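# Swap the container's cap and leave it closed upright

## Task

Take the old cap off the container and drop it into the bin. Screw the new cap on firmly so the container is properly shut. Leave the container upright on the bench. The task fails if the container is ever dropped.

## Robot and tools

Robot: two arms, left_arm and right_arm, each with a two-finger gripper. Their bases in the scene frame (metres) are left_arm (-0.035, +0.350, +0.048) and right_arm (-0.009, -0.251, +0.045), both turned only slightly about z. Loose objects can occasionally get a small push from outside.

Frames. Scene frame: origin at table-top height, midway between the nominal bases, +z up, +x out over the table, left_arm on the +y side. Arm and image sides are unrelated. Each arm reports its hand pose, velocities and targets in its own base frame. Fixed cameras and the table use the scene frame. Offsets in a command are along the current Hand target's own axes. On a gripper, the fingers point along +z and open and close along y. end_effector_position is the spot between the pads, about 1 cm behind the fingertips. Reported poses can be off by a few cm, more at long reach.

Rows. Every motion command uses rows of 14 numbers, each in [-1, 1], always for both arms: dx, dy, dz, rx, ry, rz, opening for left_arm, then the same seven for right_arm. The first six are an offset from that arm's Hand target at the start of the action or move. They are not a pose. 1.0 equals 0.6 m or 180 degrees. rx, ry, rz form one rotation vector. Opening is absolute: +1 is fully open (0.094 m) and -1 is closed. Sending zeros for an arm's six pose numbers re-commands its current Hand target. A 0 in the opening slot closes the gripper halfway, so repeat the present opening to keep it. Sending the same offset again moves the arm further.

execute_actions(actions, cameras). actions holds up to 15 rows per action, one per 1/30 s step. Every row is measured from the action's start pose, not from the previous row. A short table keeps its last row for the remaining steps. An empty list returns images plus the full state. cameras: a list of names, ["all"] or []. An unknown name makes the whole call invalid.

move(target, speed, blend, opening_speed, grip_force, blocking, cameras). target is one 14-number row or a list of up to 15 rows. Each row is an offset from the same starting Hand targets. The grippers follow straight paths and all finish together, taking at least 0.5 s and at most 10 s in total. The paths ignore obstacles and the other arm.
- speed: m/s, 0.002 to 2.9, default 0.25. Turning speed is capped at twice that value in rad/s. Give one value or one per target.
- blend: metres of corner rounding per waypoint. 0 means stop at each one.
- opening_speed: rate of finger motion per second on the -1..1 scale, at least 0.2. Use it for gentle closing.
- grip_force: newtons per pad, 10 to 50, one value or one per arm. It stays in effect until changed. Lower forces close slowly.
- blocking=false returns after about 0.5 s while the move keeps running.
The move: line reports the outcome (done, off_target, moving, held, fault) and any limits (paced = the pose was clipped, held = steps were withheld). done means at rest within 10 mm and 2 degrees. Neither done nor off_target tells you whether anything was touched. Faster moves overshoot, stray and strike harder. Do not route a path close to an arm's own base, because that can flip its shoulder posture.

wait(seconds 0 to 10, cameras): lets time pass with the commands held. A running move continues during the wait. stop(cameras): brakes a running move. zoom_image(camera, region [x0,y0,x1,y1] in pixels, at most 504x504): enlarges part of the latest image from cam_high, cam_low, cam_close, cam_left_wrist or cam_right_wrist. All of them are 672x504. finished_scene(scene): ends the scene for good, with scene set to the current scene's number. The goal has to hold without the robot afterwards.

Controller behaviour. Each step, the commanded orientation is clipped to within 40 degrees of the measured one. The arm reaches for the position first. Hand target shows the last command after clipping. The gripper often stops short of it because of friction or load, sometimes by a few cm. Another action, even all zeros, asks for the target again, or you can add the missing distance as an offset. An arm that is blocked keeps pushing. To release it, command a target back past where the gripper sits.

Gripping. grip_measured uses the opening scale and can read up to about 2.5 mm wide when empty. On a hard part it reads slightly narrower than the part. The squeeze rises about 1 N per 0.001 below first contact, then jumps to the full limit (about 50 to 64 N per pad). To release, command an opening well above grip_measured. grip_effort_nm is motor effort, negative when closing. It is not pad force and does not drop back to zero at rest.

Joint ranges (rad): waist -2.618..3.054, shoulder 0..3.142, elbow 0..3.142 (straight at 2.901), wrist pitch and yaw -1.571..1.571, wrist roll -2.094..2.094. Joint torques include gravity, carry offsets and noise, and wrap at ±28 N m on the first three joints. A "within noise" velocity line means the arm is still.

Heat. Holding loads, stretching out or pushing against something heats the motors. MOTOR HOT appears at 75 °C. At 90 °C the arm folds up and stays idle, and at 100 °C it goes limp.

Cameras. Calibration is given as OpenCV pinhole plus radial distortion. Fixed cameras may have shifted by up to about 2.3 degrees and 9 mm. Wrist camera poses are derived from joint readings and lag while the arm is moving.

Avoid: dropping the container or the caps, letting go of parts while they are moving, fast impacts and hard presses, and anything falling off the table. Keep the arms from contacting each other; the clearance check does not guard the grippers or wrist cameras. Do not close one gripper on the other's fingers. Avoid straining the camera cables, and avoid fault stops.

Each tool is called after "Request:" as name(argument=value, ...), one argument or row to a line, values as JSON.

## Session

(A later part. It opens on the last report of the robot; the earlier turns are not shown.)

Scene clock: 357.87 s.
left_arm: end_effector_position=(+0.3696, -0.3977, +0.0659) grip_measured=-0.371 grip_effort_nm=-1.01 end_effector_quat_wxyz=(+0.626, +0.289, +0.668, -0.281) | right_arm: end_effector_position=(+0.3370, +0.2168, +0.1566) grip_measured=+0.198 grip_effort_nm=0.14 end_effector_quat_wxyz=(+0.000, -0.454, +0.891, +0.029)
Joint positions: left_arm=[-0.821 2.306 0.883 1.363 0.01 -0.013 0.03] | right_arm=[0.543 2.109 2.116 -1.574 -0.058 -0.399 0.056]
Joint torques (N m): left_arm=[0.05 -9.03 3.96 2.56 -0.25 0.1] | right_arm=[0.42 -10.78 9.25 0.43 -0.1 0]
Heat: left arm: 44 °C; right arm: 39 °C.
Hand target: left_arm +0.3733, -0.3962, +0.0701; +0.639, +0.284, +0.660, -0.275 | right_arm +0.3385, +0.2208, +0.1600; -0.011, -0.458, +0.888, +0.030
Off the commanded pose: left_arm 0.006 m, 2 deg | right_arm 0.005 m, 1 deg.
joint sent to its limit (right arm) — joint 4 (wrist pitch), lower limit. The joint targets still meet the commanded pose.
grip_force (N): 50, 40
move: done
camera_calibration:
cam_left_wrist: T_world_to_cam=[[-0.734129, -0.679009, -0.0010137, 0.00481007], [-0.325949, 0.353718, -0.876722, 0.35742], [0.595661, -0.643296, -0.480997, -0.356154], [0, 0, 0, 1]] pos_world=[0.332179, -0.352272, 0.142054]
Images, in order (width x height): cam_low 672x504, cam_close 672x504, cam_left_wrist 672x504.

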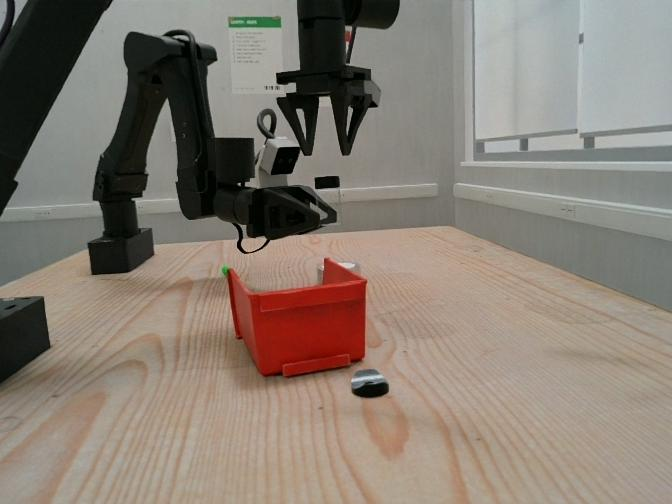

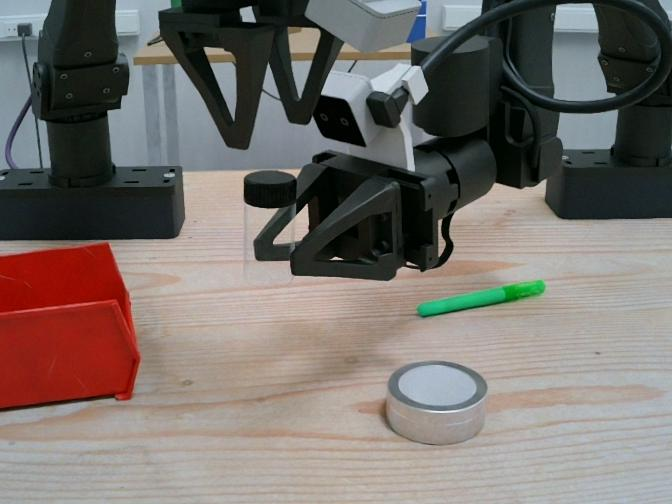

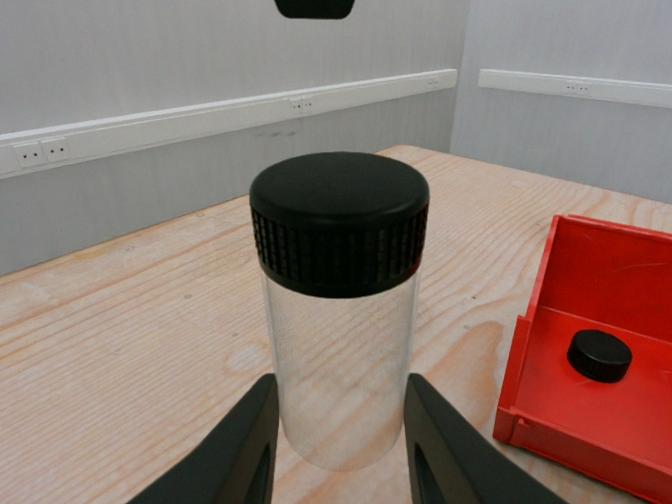

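Request:
move(
  target=[0,0,0,0,0,0,-0.45,0.0075,-0.0048,0.0798,0,0,0,0.1],
  speed=0.08,
  cameras=["cam_low","cam_right_wrist"],
)

Request:
zoom_image(
  camera="cam_low",
  region=[290, 150, 370, 250],
)

Scene clock: 362.97 s.
left_arm: end_effector_position=(+0.3696, -0.3977, +0.0659) grip_measured=-0.371 grip_effort_nm=-1.01 end_effector_quat_wxyz=(+0.626, +0.289, +0.668, -0.281) | right_arm: end_effector_position=(+0.3358, +0.2160, +0.1121) grip_measured=+0.102 grip_effort_nm=-0.12 end_effector_quat_wxyz=(-0.017, -0.455, +0.890, +0.028)
Joint positions: left_arm=[-0.821 2.306 0.883 1.363 0.01 -0.013 0.03] | right_arm=[0.543 2.109 1.936 -1.429 -0.058 -0.403 0.052]
Joint torques (N m): left_arm=[0.29 -9.02 3.86 2.62 -0.26 0.14] | right_arm=[0.12 -12.83 5.11 0.63 -0.08 -0.03]
Heat: left arm: 44 °C; right arm: 39 °C.
Hand target: left_arm +0.3733, -0.3962, +0.0701; +0.639, +0.284, +0.660, -0.275 | right_arm +0.3359, +0.2175, +0.1120; -0.011, -0.458, +0.888, +0.030
Off the commanded pose: left_arm 0.006 m, 2 deg | right_arm 0.002 m, 1 deg.
grip_force (N): 50, 40
move: done
camera_calibration:
cam_right_wrist: T_world_to_cam=[[0.798976, -0.599592, -0.0461069, -0.132882], [-0.539991, -0.749069, 0.383804, 0.33839], [-0.264663, -0.281753, -0.922263, 0.34353], [0, 0, 0, 1]] pos_world=[0.379817, 0.270593, 0.180823]
Images, in order (width x height): cam_low 672x504, cam_right_wrist 672x504.

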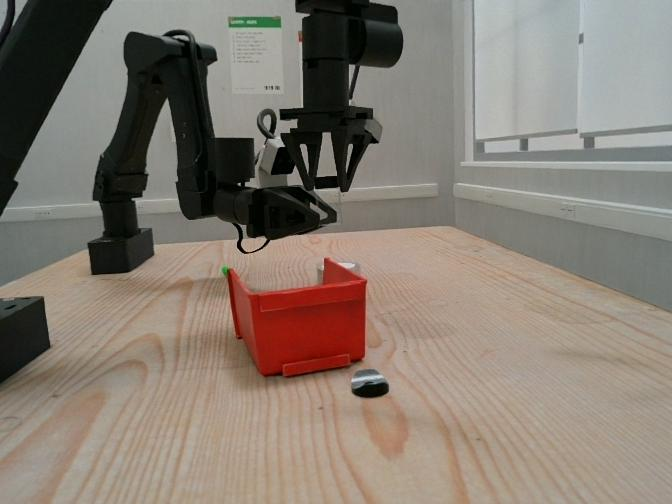

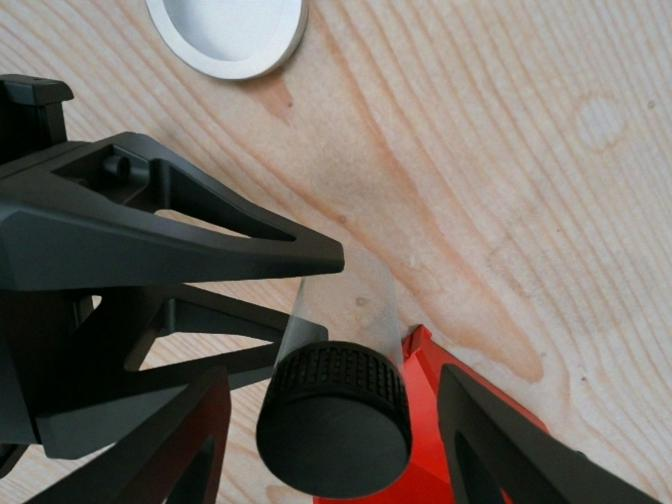

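Scaled by 5.040 from the camera's 672x504 image, which has a finer 960x720 frame.

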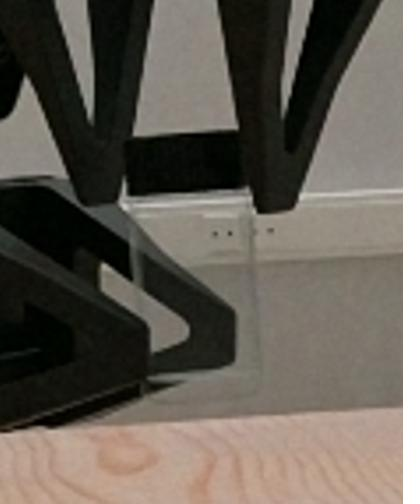

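Request:
move(
  target=[0,0,0,0,0,0,-0.45,-0.0001,0.0012,-0.018,0,0,0,0.1],
  speed=0.08,
  cameras=["cam_low","cam_right_wrist"],
)

Request:
zoom_image(
  camera="cam_low",
  region=[290, 150, 370, 250],
)

Scene clock: 364.80 s.
left_arm: end_effector_position=(+0.3696, -0.3977, +0.0659) grip_measured=-0.371 grip_effort_nm=-1.01 end_effector_quat_wxyz=(+0.626, +0.289, +0.668, -0.281) | right_arm: end_effector_position=(+0.3331, +0.2144, +0.1122) grip_measured=+0.102 grip_effort_nm=-0.12 end_effector_quat_wxyz=(-0.024, -0.455, +0.890, +0.027)
Joint positions: left_arm=[-0.821 2.306 0.883 1.363 0.01 -0.013 0.03] | right_arm=[0.543 2.109 1.936 -1.441 -0.058 -0.403 0.052]
Joint torques (N m): left_arm=[0.05 -9.1 3.93 2.62 -0.22 0.14] | right_arm=[0.14 -12.67 9.31 0.32 -0.09 -0.02]
Heat: left arm: 44 °C; right arm: 39 °C.
Hand target: left_arm +0.3733, -0.3962, +0.0701; +0.639, +0.284, +0.660, -0.275 | right_arm +0.3359, +0.2175, +0.1229; -0.011, -0.458, +0.888, +0.030
Off the commanded pose: left_arm 0.006 m, 2 deg | right_arm 0.011 m, 2 deg.
grip_force (N): 50, 40
move: off_target (right_arm)
camera_calibration:
cam_right_wrist: T_world_to_cam=[[0.798434, -0.599929, -0.0508676, -0.130974], [-0.535795, -0.746528, 0.394487, 0.332507], [-0.274639, -0.287718, -0.917492, 0.346448], [0, 0, 0, 1]] pos_world=[0.377878, 0.269329, 0.180031]
Images, in order (width x height): cam_low 672x504, cam_right_wrist 672x504.

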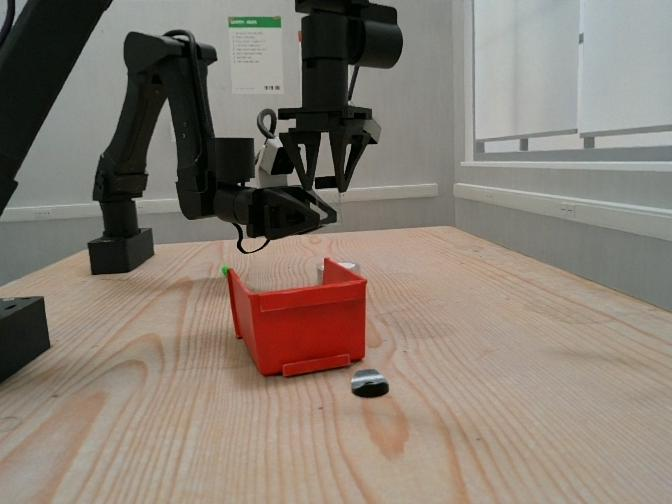

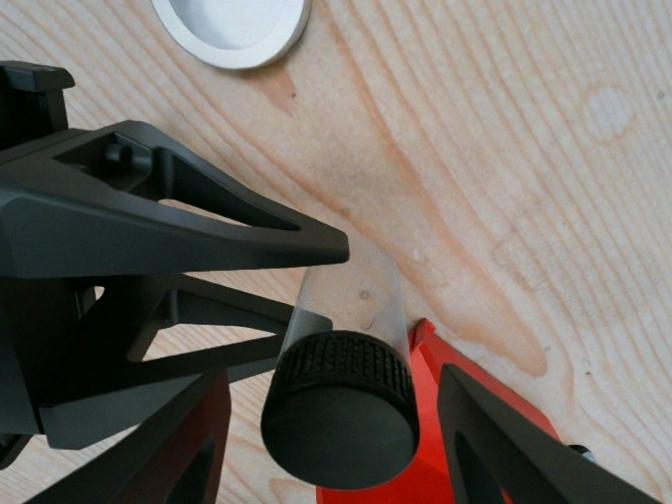

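Scaled by 5.040 from the camera's 672x504 image, which has a finer 960x720 frame.

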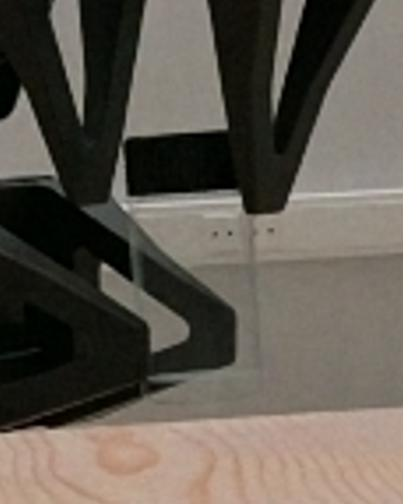

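Request:
move(
  target=[0,0,0,0,0,0,-0.45,0,0.0003,-0.0055,0,0,0,0.1],
  speed=0.08,
  cameras=["cam_low","cam_right_wrist"],
)

Request:
zoom_image(
  camera="cam_low",
  region=[290, 150, 370, 250],
)

Scene clock: 366.03 s.
left_arm: end_effector_position=(+0.3696, -0.3977, +0.0659) grip_measured=-0.371 grip_effort_nm=-1.01 end_effector_quat_wxyz=(+0.626, +0.289, +0.668, -0.281) | right_arm: end_effector_position=(+0.3319, +0.2137, +0.1144) grip_measured=+0.102 grip_effort_nm=-0.12 end_effector_quat_wxyz=(-0.026, -0.454, +0.890, +0.027)
Joint positions: left_arm=[-0.821 2.306 0.883 1.363 0.01 -0.013 0.03] | right_arm=[0.543 2.109 1.945 -1.455 -0.058 -0.403 0.052]
Joint torques (N m): left_arm=[-0.12 -9.18 3.88 2.58 -0.17 0.17] | right_arm=[0.1 -12.56 9.91 0.36 -0.09 -0.03]
Heat: left arm: 44 °C; right arm: 39 °C.
Hand target: left_arm +0.3733, -0.3962, +0.0701; +0.639, +0.284, +0.660, -0.275 | right_arm +0.3358, +0.2175, +0.1261; -0.011, -0.458, +0.888, +0.030
Off the commanded pose: left_arm 0.006 m, 2 deg | right_arm 0.013 m, 2 deg.
grip_force (N): 50, 40
move: off_target (right_arm)
camera_calibration:
cam_right_wrist: T_world_to_cam=[[0.798222, -0.60005, -0.0527346, -0.129938], [-0.534085, -0.745511, 0.398706, 0.329185], [-0.278558, -0.290091, -0.915561, 0.34955], [0, 0, 0, 1]] pos_world=[0.376902, 0.268844, 0.181934]
Images, in order (width x height): cam_low 672x504, cam_right_wrist 672x504.

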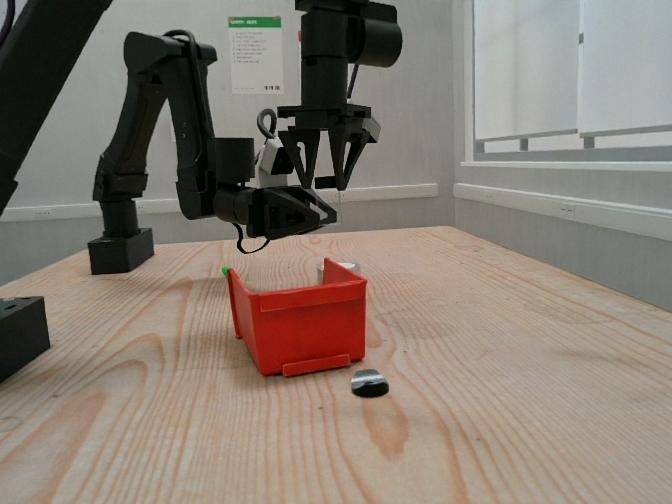

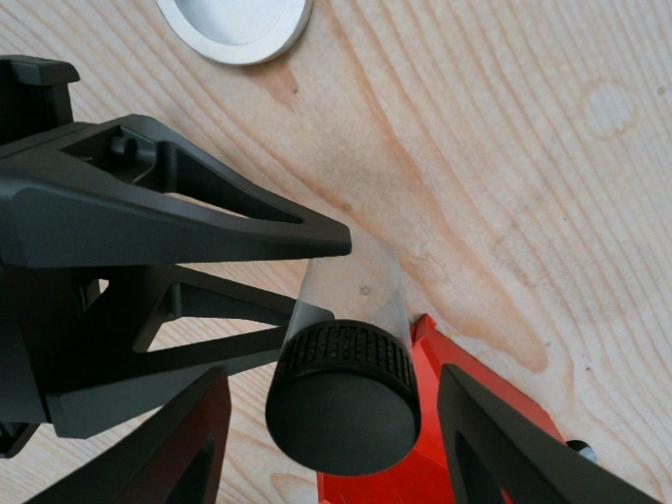

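Scaled by 5.040 from the camera's 672x504 image, which has a finer 960x720 frame.

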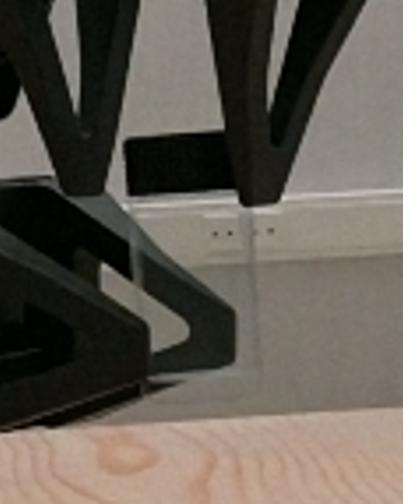

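Request:
move(
  target=[0,0,0,0,0,0,-0.45,-0.0036,-0.0011,-0.0067,0.0036,-0.0088,0,0.1],
  speed=0.08,
  cameras=["cam_low","cam_right_wrist"],
)

Request:
zoom_image(
  camera="cam_low",
  region=[290, 150, 370, 250],
)

Scene clock: 367.87 s.
left_arm: end_effector_position=(+0.3696, -0.3977, +0.0659) grip_measured=-0.371 grip_effort_nm=-1.01 end_effector_quat_wxyz=(+0.626, +0.289, +0.668, -0.281) | right_arm: end_effector_position=(+0.3318, +0.2136, +0.1144) grip_measured=+0.102 grip_effort_nm=-0.12 end_effector_quat_wxyz=(-0.026, -0.454, +0.890, +0.027)
Joint positions: left_arm=[-0.821 2.306 0.883 1.363 0.01 -0.013 0.03] | right_arm=[0.543 2.109 1.945 -1.455 -0.058 -0.403 0.052]
Joint torques (N m): left_arm=[0.17 -9.14 4.23 2.55 -0.23 0.12] | right_arm=[0.13 -14.61 8.28 0.55 -0.1 -0.02]
Heat: left arm: 44 °C; right arm: 39 °C.
Hand target: left_arm +0.3733, -0.3962, +0.0701; +0.639, +0.284, +0.660, -0.275 | right_arm +0.3378, +0.2187, +0.1301; +0.004, -0.458, +0.889, +0.032
Off the commanded pose: left_arm 0.006 m, 2 deg | right_arm 0.018 m, 4 deg.
grip_force (N): 50, 40
move: off_target (right_arm)
camera_calibration:
cam_right_wrist: T_world_to_cam=[[0.798195, -0.600065, -0.0529836, -0.129865], [-0.533855, -0.745378, 0.399263, 0.328877], [-0.279076, -0.290404, -0.915304, 0.349636], [0, 0, 0, 1]] pos_world=[0.376805, 0.268746, 0.181834]
Images, in order (width x height): cam_low 672x504, cam_right_wrist 672x504.

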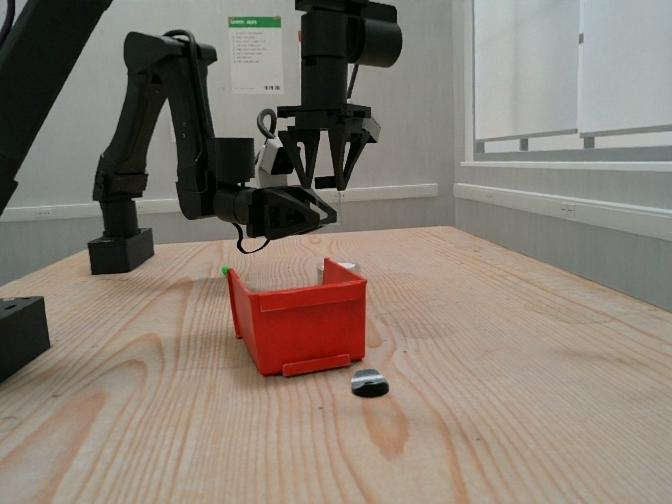

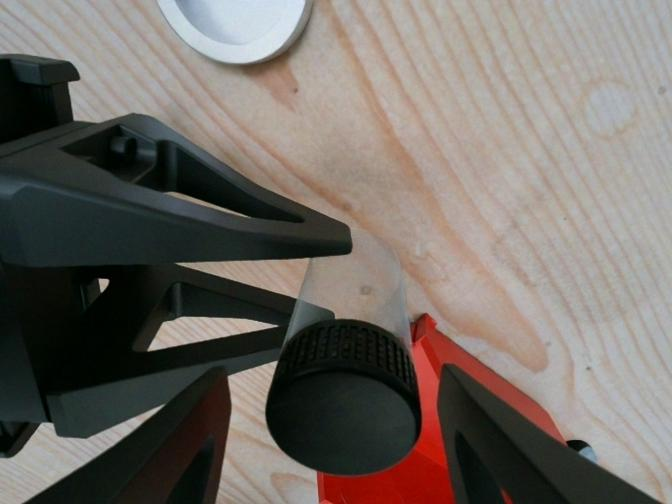

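Scaled by 5.040 from the camera's 672x504 image, which has a finer 960x720 frame.

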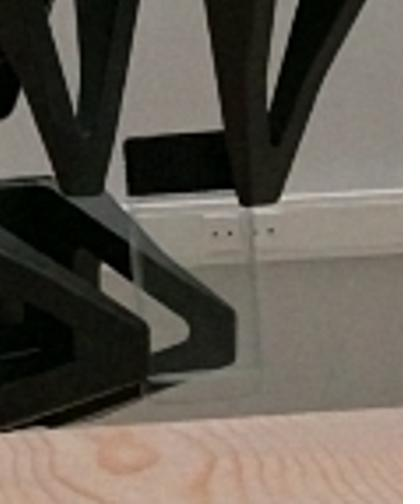

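Request:
move(
  target=[
    [0,0,0,0,0,0,-0.45,0.0017,0.0042,-0.05,-0.0036,0.0088,0,0.1],
    [0,0,0,0,0,0,-0.45,0.0042,0.0003,0.02,-0.0036,0.0088,0,0.1],
  ],
  speed=0.08,
  cameras=["cam_low","cam_right_wrist"],
)

Request:
zoom_image(
  camera="cam_low",
  region=[290, 150, 370, 250],
)

Scene clock: 372.13 s.
left_arm: end_effector_position=(+0.3696, -0.3977, +0.0659) grip_measured=-0.371 grip_effort_nm=-1.01 end_effector_quat_wxyz=(+0.626, +0.289, +0.668, -0.281) | right_arm: end_effector_position=(+0.3359, +0.2161, +0.1190) grip_measured=+0.102 grip_effort_nm=-0.12 end_effector_quat_wxyz=(-0.016, -0.455, +0.890, +0.028)
Joint positions: left_arm=[-0.821 2.306 0.883 1.363 0.01 -0.013 0.03] | right_arm=[0.543 2.109 1.964 -1.454 -0.058 -0.403 0.052]
Joint torques (N m): left_arm=[0.14 -9.01 3.95 2.62 -0.22 0.1] | right_arm=[0.1 -12.66 5.09 0.64 -0.08 -0.02]
Heat: left arm: 44 °C; right arm: 40 °C.
Hand target: left_arm +0.3733, -0.3962, +0.0701; +0.639, +0.284, +0.660, -0.275 | right_arm +0.3360, +0.2175, +0.1181; -0.011, -0.458, +0.888, +0.030
Off the commanded pose: left_arm 0.006 m, 2 deg | right_arm 0.002 m, 1 deg.
grip_force (N): 50, 40
move: done
camera_calibration:
cam_right_wrist: T_world_to_cam=[[0.799244, -0.599306, -0.0451753, -0.132889], [-0.540637, -0.749762, 0.381535, 0.336421], [-0.262527, -0.280516, -0.92325, 0.348964], [0, 0, 0, 1]] pos_world=[0.379705, 0.270485, 0.187821]
Images, in order (width x height): cam_low 672x504, cam_right_wrist 672x504.

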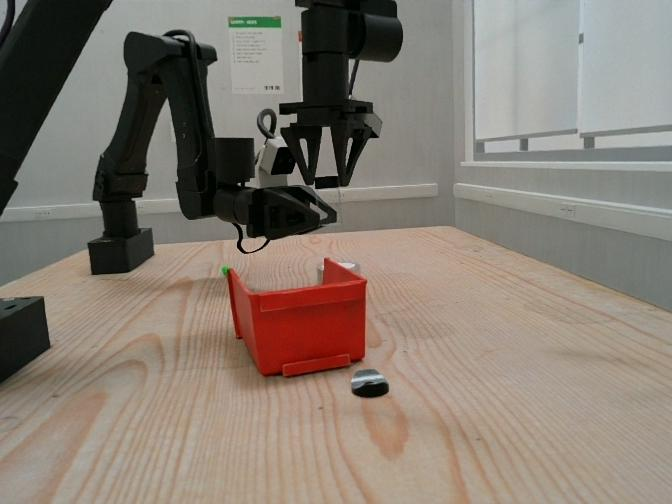

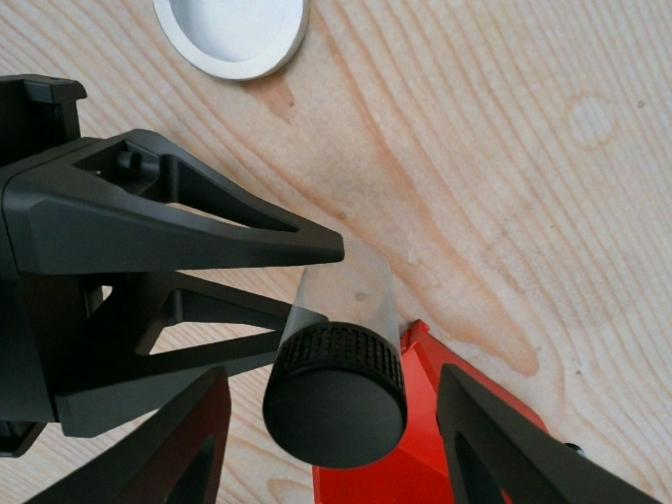

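Scaled by 5.040 from the camera's 672x504 image, which has a finer 960x720 frame.

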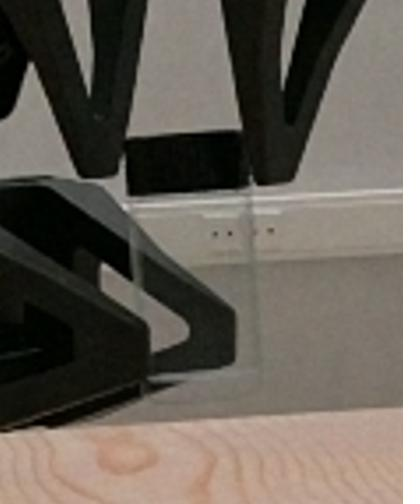

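Request:
move(
  target=[
    [0,0,0,0,0,0,-0.45,-0.0006,0.0044,-0.0698,0.0056,-0.0131,-0.0009,0.1],
    [0,0,0,0,0,0,-0.45,0.0,0.0,0.001,0.0056,-0.0131,-0.0009,0.1],
  ],
  speed=0.08,
  cameras=["cam_low","cam_right_wrist"],
)

Request:
zoom_image(
  camera="cam_low",
  region=[290, 150, 370, 250],
)

Scene clock: 376.80 s.
left_arm: end_effector_position=(+0.3696, -0.3977, +0.0659) grip_measured=-0.371 grip_effort_nm=-1.01 end_effector_quat_wxyz=(+0.626, +0.289, +0.668, -0.281) | right_arm: end_effector_position=(+0.3356, +0.2159, +0.0998) grip_measured=+0.102 grip_effort_nm=-0.12 end_effector_quat_wxyz=(-0.018, -0.455, +0.890, +0.028)
Joint positions: left_arm=[-0.821 2.306 0.883 1.363 0.01 -0.013 0.03] | right_arm=[0.543 2.108 1.885 -1.38 -0.058 -0.403 0.052]
Joint torques (N m): left_arm=[0.34 -9.42 4.11 2.57 -0.24 0.15] | right_arm=[0.13 -17.44 5 0.63 -0.08 -0.02]
Heat: left arm: 44 °C; right arm: 40 °C.
Hand target: left_arm +0.3733, -0.3962, +0.0701; +0.639, +0.284, +0.660, -0.275 | right_arm +0.3359, +0.2175, +0.1175; +0.011, -0.459, +0.888, +0.032
Off the commanded pose: left_arm 0.006 m, 2 deg | right_arm 0.018 m, 3 deg.
grip_force (N): 50, 40
move: off_target (right_arm)
camera_calibration:
cam_right_wrist: T_world_to_cam=[[0.799375, -0.599016, -0.0466825, -0.133653], [-0.538928, -0.749196, 0.385049, 0.342486], [-0.265625, -0.28264, -0.921715, 0.332464], [0, 0, 0, 1]] pos_world=[0.379725, 0.270497, 0.168324]
Images, in order (width x height): cam_low 672x504, cam_right_wrist 672x504.

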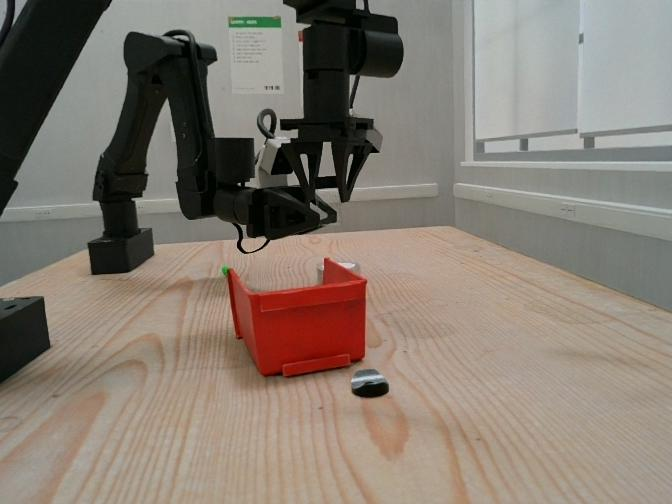

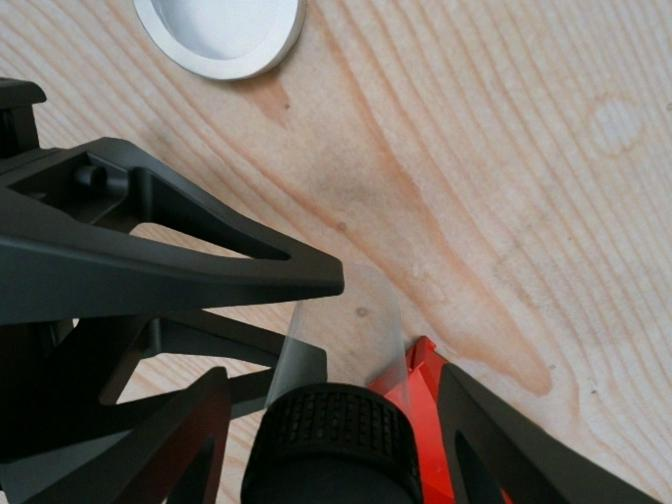

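Scaled by 5.040 from the camera's 672x504 image, which has a finer 960x720 frame.

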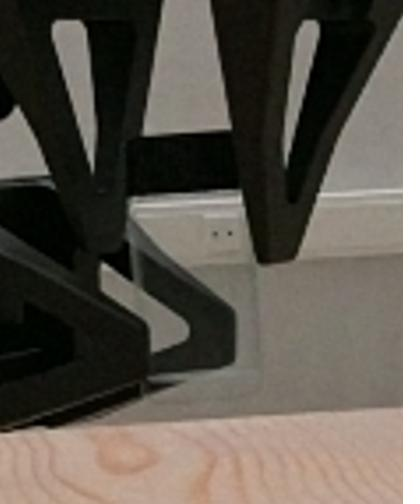

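Request:
move(
  target=[
    [0,0,0,0,0,0,-0.45,-0.0035,0.0033,-0.0707,-0.0056,0.0131,0.0009,0.1],
    [0,0,0,0,0,0,-0.45,0.0,0.0,-0.001,-0.0056,0.0131,0.0009,0.1],
  ],
  speed=0.08,
  cameras=["cam_low","cam_right_wrist"],
)

Request:
zoom_image(
  camera="cam_low",
  region=[290, 150, 370, 250],
)

Scene clock: 381.73 s.
left_arm: end_effector_position=(+0.3696, -0.3977, +0.0659) grip_measured=-0.371 grip_effort_nm=-1.01 end_effector_quat_wxyz=(+0.626, +0.289, +0.668, -0.281) | right_arm: end_effector_position=(+0.3358, +0.2160, +0.1195) grip_measured=+0.102 grip_effort_nm=-0.12 end_effector_quat_wxyz=(-0.015, -0.455, +0.890, +0.028)
Joint positions: left_arm=[-0.821 2.306 0.883 1.363 0.01 -0.013 0.03] | right_arm=[0.543 2.108 1.963 -1.454 -0.058 -0.403 0.052]
Joint torques (N m): left_arm=[0.05 -9.11 4.05 2.55 -0.19 0.1] | right_arm=[0.12 -12.53 5.11 0.63 -0.1 -0.01]
Heat: left arm: 44 °C; right arm: 41 °C.
Hand target: left_arm +0.3733, -0.3962, +0.0701; +0.639, +0.284, +0.660, -0.275 | right_arm +0.3359, +0.2174, +0.1181; -0.011, -0.458, +0.888, +0.030
Off the commanded pose: left_arm 0.006 m, 2 deg | right_arm 0.002 m, 1 deg.
grip_force (N): 50, 40
move: done
camera_calibration:
cam_right_wrist: T_world_to_cam=[[0.799578, -0.598896, -0.0446966, -0.133107], [-0.540677, -0.750249, 0.380518, 0.336471], [-0.261425, -0.280088, -0.923693, 0.349038], [0, 0, 0, 1]] pos_world=[0.379599, 0.270481, 0.188421]
Images, in order (width x height): cam_low 672x504, cam_right_wrist 672x504.

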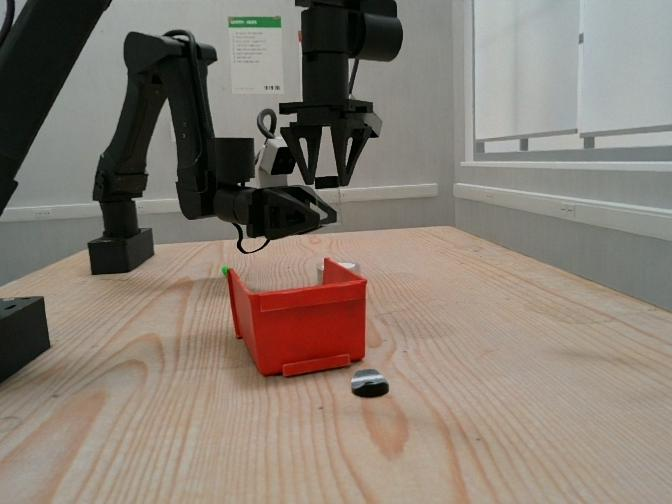

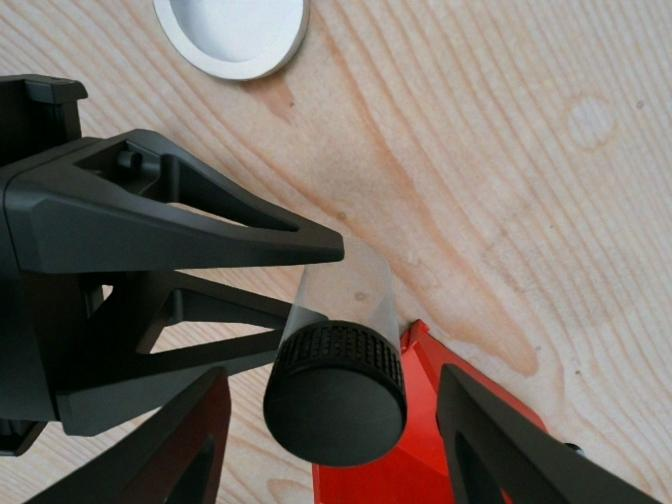

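Scaled by 5.040 from the camera's 672x504 image, which has a finer 960x720 frame.

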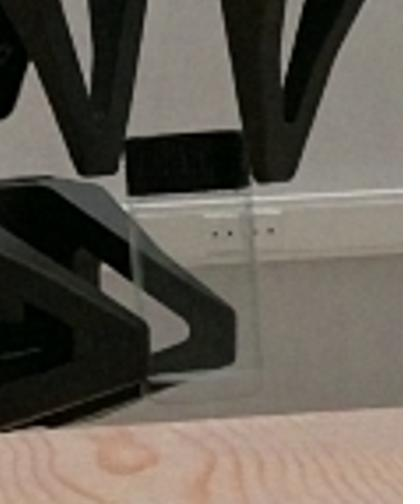

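Request:
move(
  target=[
    [0,0,0,0,0,0,-0.45,0,0,0,0,0,0,-0.45],
    [0,0,0,0,0,0,-0.45,0,0,0.0,0,0,0.694,-0.45],
  ],
  opening_speed=1.0,
  grip_force=[50,50],
  speed=0.45,
  cameras=["cam_left_wrist","cam_low"],
)

Request:
zoom_image(
  camera="cam_left_wrist",
  region=[220, 100, 460, 300],
)

Scene clock: 386.57 s.
left_arm: end_effector_position=(+0.3732, -0.3942, +0.0650) grip_measured=-0.373 grip_effort_nm=-1.01 end_effector_quat_wxyz=(+0.629, +0.283, +0.672, -0.269) | right_arm: end_effector_position=(+0.3419, +0.2099, +0.1193) grip_measured=-0.451 grip_effort_nm=0.06 end_effector_quat_wxyz=(-0.019, +0.576, +0.818, -0.002)
Joint positions: left_arm=[-0.821 2.306 0.883 1.36 -0.018 -0.005 0.029] | right_arm=[0.533 2.108 1.963 -1.446 -0.034 1.759 0.026]
Joint torques (N m): left_arm=[-0.06 -9.11 4.1 2.7 0.07 0.01] | right_arm=[1.01 -12.48 5.19 0.59 -0.34 0.18]
Heat: left arm: 44 °C; right arm: 41 °C.
Hand target: left_arm +0.3733, -0.3962, +0.0702; +0.639, +0.284, +0.660, -0.275 | right_arm +0.3360, +0.2174, +0.1181; -0.032, +0.576, +0.817, +0.004
Off the commanded pose: left_arm 0.005 m, 2 deg | right_arm 0.010 m, 2 deg.
move: done
camera_calibration:
cam_left_wrist: T_world_to_cam=[[-0.715187, -0.698861, -0.00999333, -0.00448405], [-0.332022, 0.35229, -0.875016, 0.358259], [0.615035, -0.622482, -0.483991, -0.355342], [0, 0, 0, 1]] pos_world=[0.334291, -0.350539, 0.141455]
Images, in order (width x height): cam_low 672x504, cam_left_wrist 672x504.

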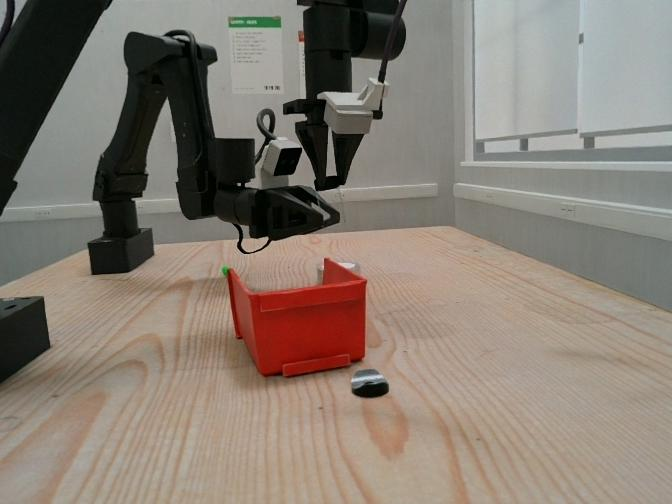

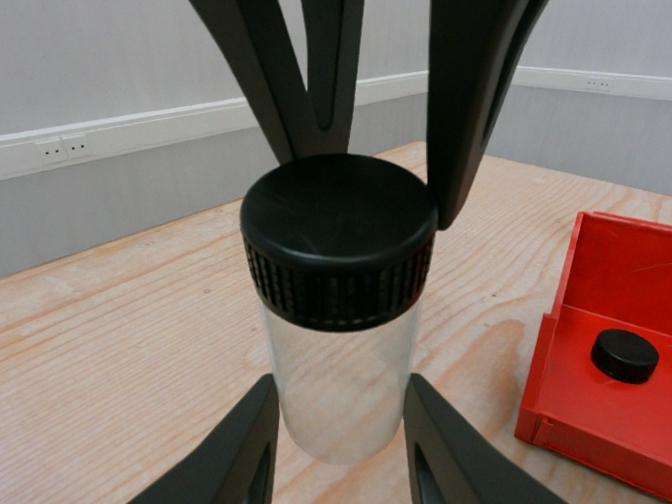

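Scaled by 2.100 from the camera's 672x504 image, which has a finer 960x720 frame.

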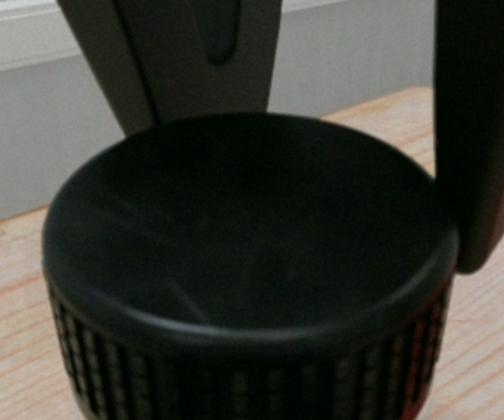

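Request:
move(
  target=[0,0,0,0,0,0,-0.45,0,0,0,0,0,0,0.2],
  opening_speed=0.6,
  cameras=["cam_left_wrist","cam_right_wrist"],
)

Scene clock: 390.70 s.
left_arm: end_effector_position=(+0.3723, -0.3950, +0.0650) grip_measured=-0.373 grip_effort_nm=-1.01 end_effector_quat_wxyz=(+0.629, +0.286, +0.671, -0.271) | right_arm: end_effector_position=(+0.3387, +0.2156, +0.1195) grip_measured=+0.198 grip_effort_nm=0.13 end_effector_quat_wxyz=(-0.030, +0.575, +0.818, +0.003)
Joint positions: left_arm=[-0.821 2.306 0.883 1.36 -0.011 -0.005 0.029] | right_arm=[0.539 2.108 1.963 -1.445 -0.058 1.763 0.056]
Joint torques (N m): left_arm=[0.03 -8.94 4.01 2.69 -0.03 0.06] | right_arm=[0.51 -12.53 5.09 0.6 -0.11 0.13]
Heat: left arm: 45 °C; right arm: 41 °C.
Hand target: left_arm +0.3733, -0.3962, +0.0702; +0.639, +0.284, +0.660, -0.275 | right_arm +0.3359, +0.2174, +0.1181; -0.032, +0.576, +0.817, +0.004
Off the commanded pose: left_arm 0.005 m, 2 deg | right_arm 0.004 m, 0 deg.
move: done
camera_calibration:
cam_left_wrist: T_world_to_cam=[[-0.719985, -0.693924, -0.00959998, -0.00206288], [-0.32984, 0.354333, -0.875016, 0.358262], [0.610596, -0.626832, -0.483998, -0.355396], [0, 0, 0, 1]] pos_world=[0.333687, -0.351149, 0.141455]
cam_right_wrist: T_world_to_cam=[[-0.94501, -0.323431, 0.0484564, 0.384679], [-0.273406, 0.862611, 0.425618, -0.105995], [-0.179457, 0.388965, -0.903605, 0.175166], [0, 0, 0, 1]] pos_world=[0.365981, 0.147716, 0.184754]
Images, in order (width x height): cam_left_wrist 672x504, cam_right_wrist 672x504.

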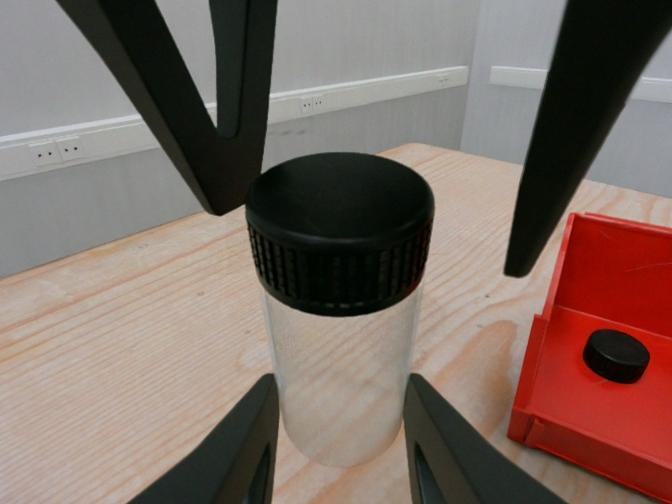

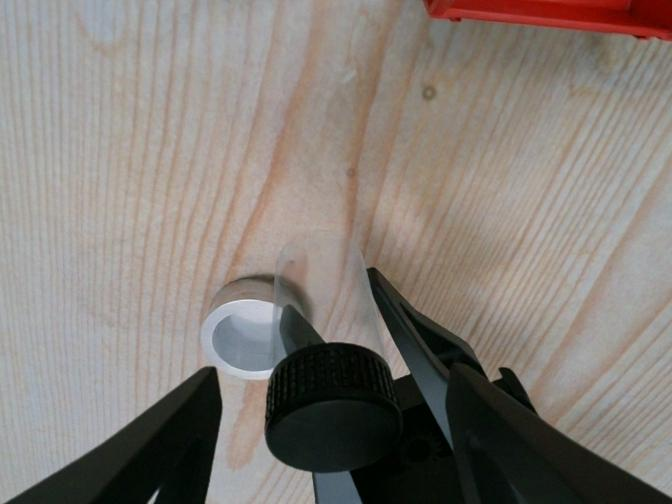

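Request:
move(
  target=[0,0,0,0,0,0,-0.45,0.009,-0.0003,0.0005,0,0,-0.128,0.2],
  speed=0.2,
  cameras=["cam_left_wrist","cam_right_wrist","cam_close"],
)

Request:
zoom_image(
  camera="cam_close",
  region=[180, 150, 340, 300],
)

Request:
zoom_image(
  camera="cam_right_wrist",
  region=[200, 250, 470, 504],
)

Scene clock: 396.87 s.
left_arm: end_effector_position=(+0.3723, -0.3950, +0.0650) grip_measured=-0.373 grip_effort_nm=-1.01 end_effector_quat_wxyz=(+0.629, +0.286, +0.671, -0.271) | right_arm: end_effector_position=(+0.3359, +0.2200, +0.1195) grip_measured=+0.198 grip_effort_nm=0.14 end_effector_quat_wxyz=(-0.029, +0.405, +0.914, +0.009)
Joint positions: left_arm=[-0.821 2.306 0.883 1.36 -0.011 -0.005 0.029] | right_arm=[0.552 2.108 1.963 -1.445 -0.058 1.386 0.056]
Joint torques (N m): left_arm=[0.2 -9.14 3.88 2.66 0 0.05] | right_arm=[0.53 -12.21 5.61 0.58 -0.1 0.02]
Heat: left arm: 45 °C; right arm: 41 °C.
Hand target: left_arm +0.3733, -0.3962, +0.0702; +0.639, +0.284, +0.660, -0.275 | right_arm +0.3339, +0.2224, +0.1181; -0.031, +0.401, +0.915, +0.010
Off the commanded pose: left_arm 0.005 m, 2 deg | right_arm 0.003 m, 1 deg.
move: done
camera_calibration:
cam_left_wrist: T_world_to_cam=[[-0.719985, -0.693924, -0.00959998, -0.00206288], [-0.32984, 0.354333, -0.875016, 0.358262], [0.610596, -0.626832, -0.483998, -0.355396], [0, 0, 0, 1]] pos_world=[0.333687, -0.351149, 0.141455]
cam_right_wrist: T_world_to_cam=[[-0.751773, -0.658871, 0.0269583, 0.394913], [-0.585456, 0.685703, 0.432496, 0.0323711], [-0.303444, 0.309356, -0.901233, 0.231804], [0, 0, 0, 1]] pos_world=[0.386176, 0.16629, 0.184262]
Images, in order (width x height): cam_close 672x504, cam_left_wrist 672x504, cam_right_wrist 672x504.

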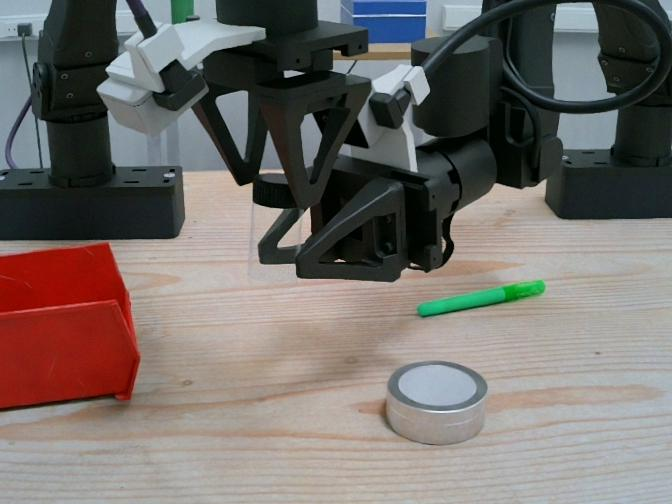

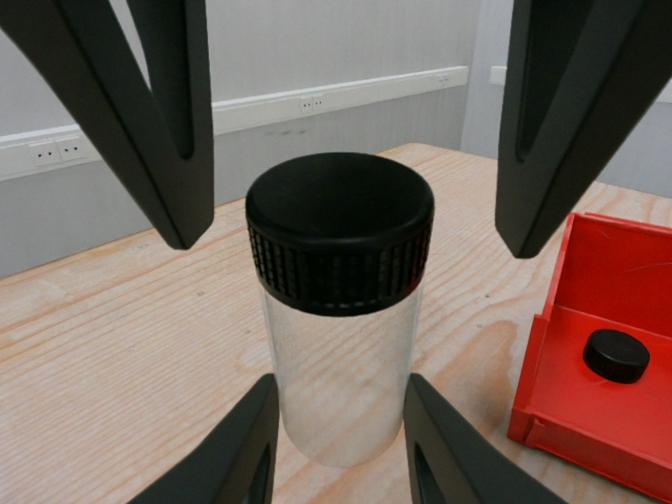

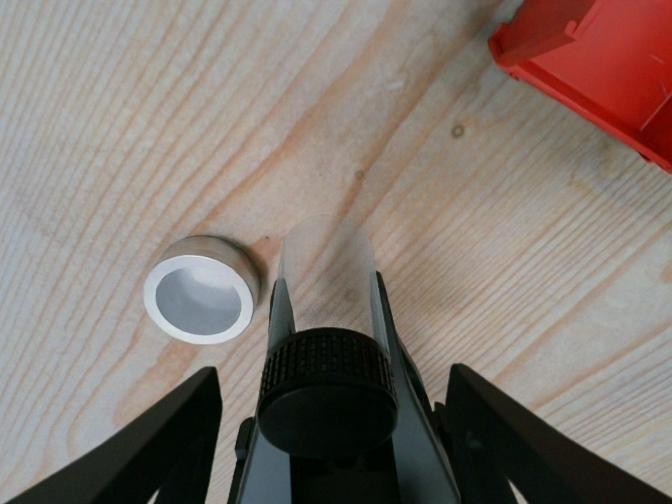

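Scaled by 3.150 from the camera's 672x504 image, which has a finer 960x720 frame.

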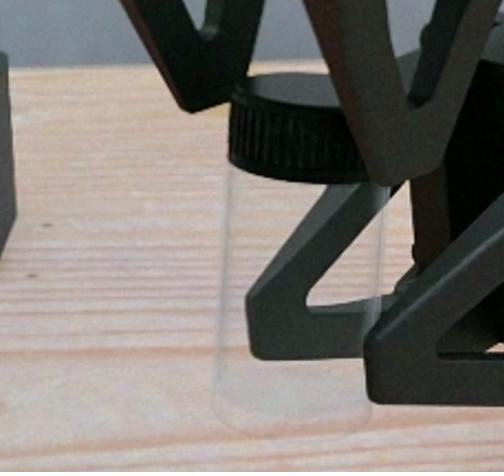

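Scaled by 1.867 from the camera's 672x504 image, which has a finer 960x720 frame.

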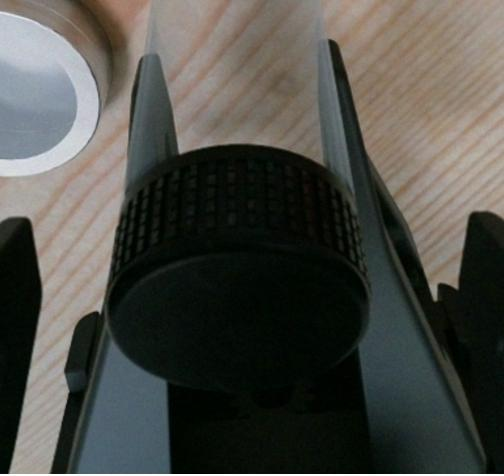

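Request:
move(
  target=[0,0,0,0,0,0,-0.45,0,0,0,0,0,0,-0.45],
  opening_speed=0.7,
  grip_force=[30,30],
  cameras=["cam_left_wrist","cam_right_wrist"],
)

Request:
zoom_image(
  camera="cam_right_wrist",
  region=[200, 250, 470, 504],
)

Scene clock: 399.53 s.
left_arm: end_effector_position=(+0.3721, -0.3952, +0.0650) grip_measured=-0.369 grip_effort_nm=-0.65 end_effector_quat_wxyz=(+0.628, +0.286, +0.671, -0.271) | right_arm: end_effector_position=(+0.3360, +0.2201, +0.1194) grip_measured=-0.323 grip_effort_nm=-0.62 end_effector_quat_wxyz=(-0.029, +0.405, +0.914, +0.009)
Joint positions: left_arm=[-0.821 2.306 0.883 1.36 -0.01 -0.005 0.03] | right_arm=[0.552 2.108 1.963 -1.444 -0.058 1.385 0.032]
Joint torques (N m): left_arm=[-0.09 -8.98 3.81 2.63 -0.07 0.08] | right_arm=[0.53 -12.23 5.65 0.58 -0.1 0.02]
Heat: left arm: 46 °C; right arm: 41 °C.
Hand target: left_arm +0.3733, -0.3962, +0.0702; +0.639, +0.284, +0.660, -0.275 | right_arm +0.3340, +0.2225, +0.1181; -0.031, +0.401, +0.916, +0.011
Off the commanded pose: left_arm 0.005 m, 2 deg | right_arm 0.003 m, 1 deg.
grip_force (N): 30, 30
move: done
camera_calibration:
cam_left_wrist: T_world_to_cam=[[-0.720797, -0.693081, -0.00952398, -0.00150844], [-0.329486, 0.354686, -0.875007, 0.358267], [0.609829, -0.627564, -0.484017, -0.355395], [0, 0, 0, 1]] pos_world=[0.333687, -0.351151, 0.141455]
cam_right_wrist: T_world_to_cam=[[-0.751311, -0.659428, 0.0262169, 0.395175], [-0.586233, 0.685107, 0.432388, 0.032838], [-0.30309, 0.309489, -0.901306, 0.231688], [0, 0, 0, 1]] pos_world=[0.386372, 0.166387, 0.184262]
Images, in order (width x height): cam_left_wrist 672x504, cam_right_wrist 672x504.

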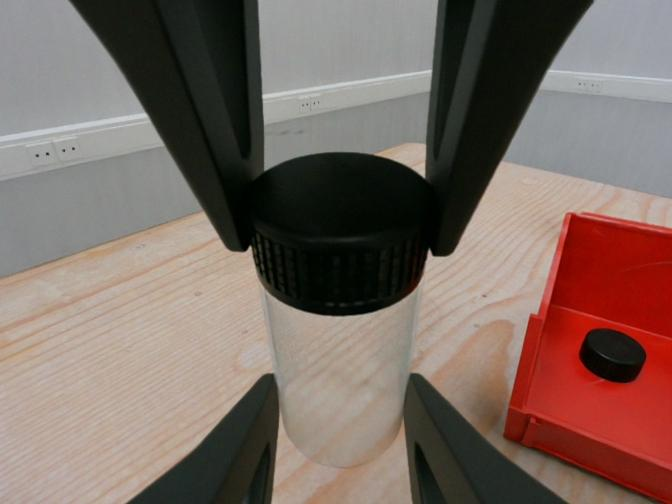

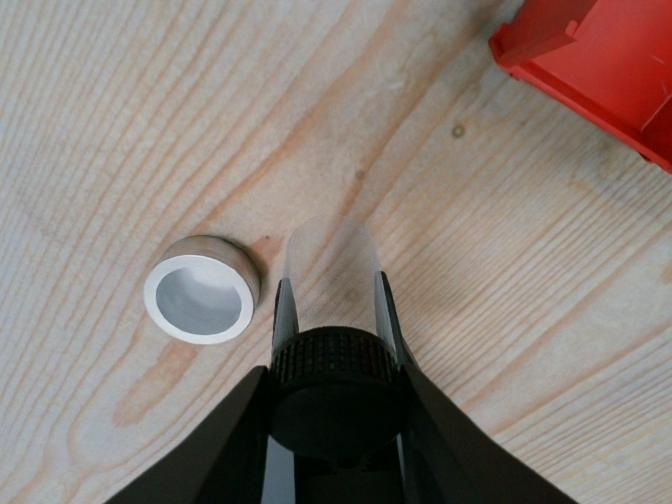

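Scaled by 1.867 from the camera's 672x504 image, which has a finer 960x720 frame.

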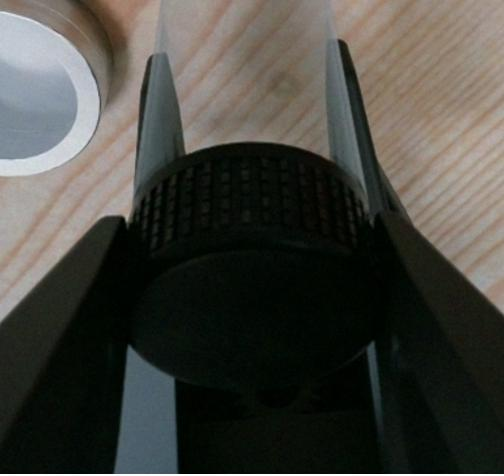

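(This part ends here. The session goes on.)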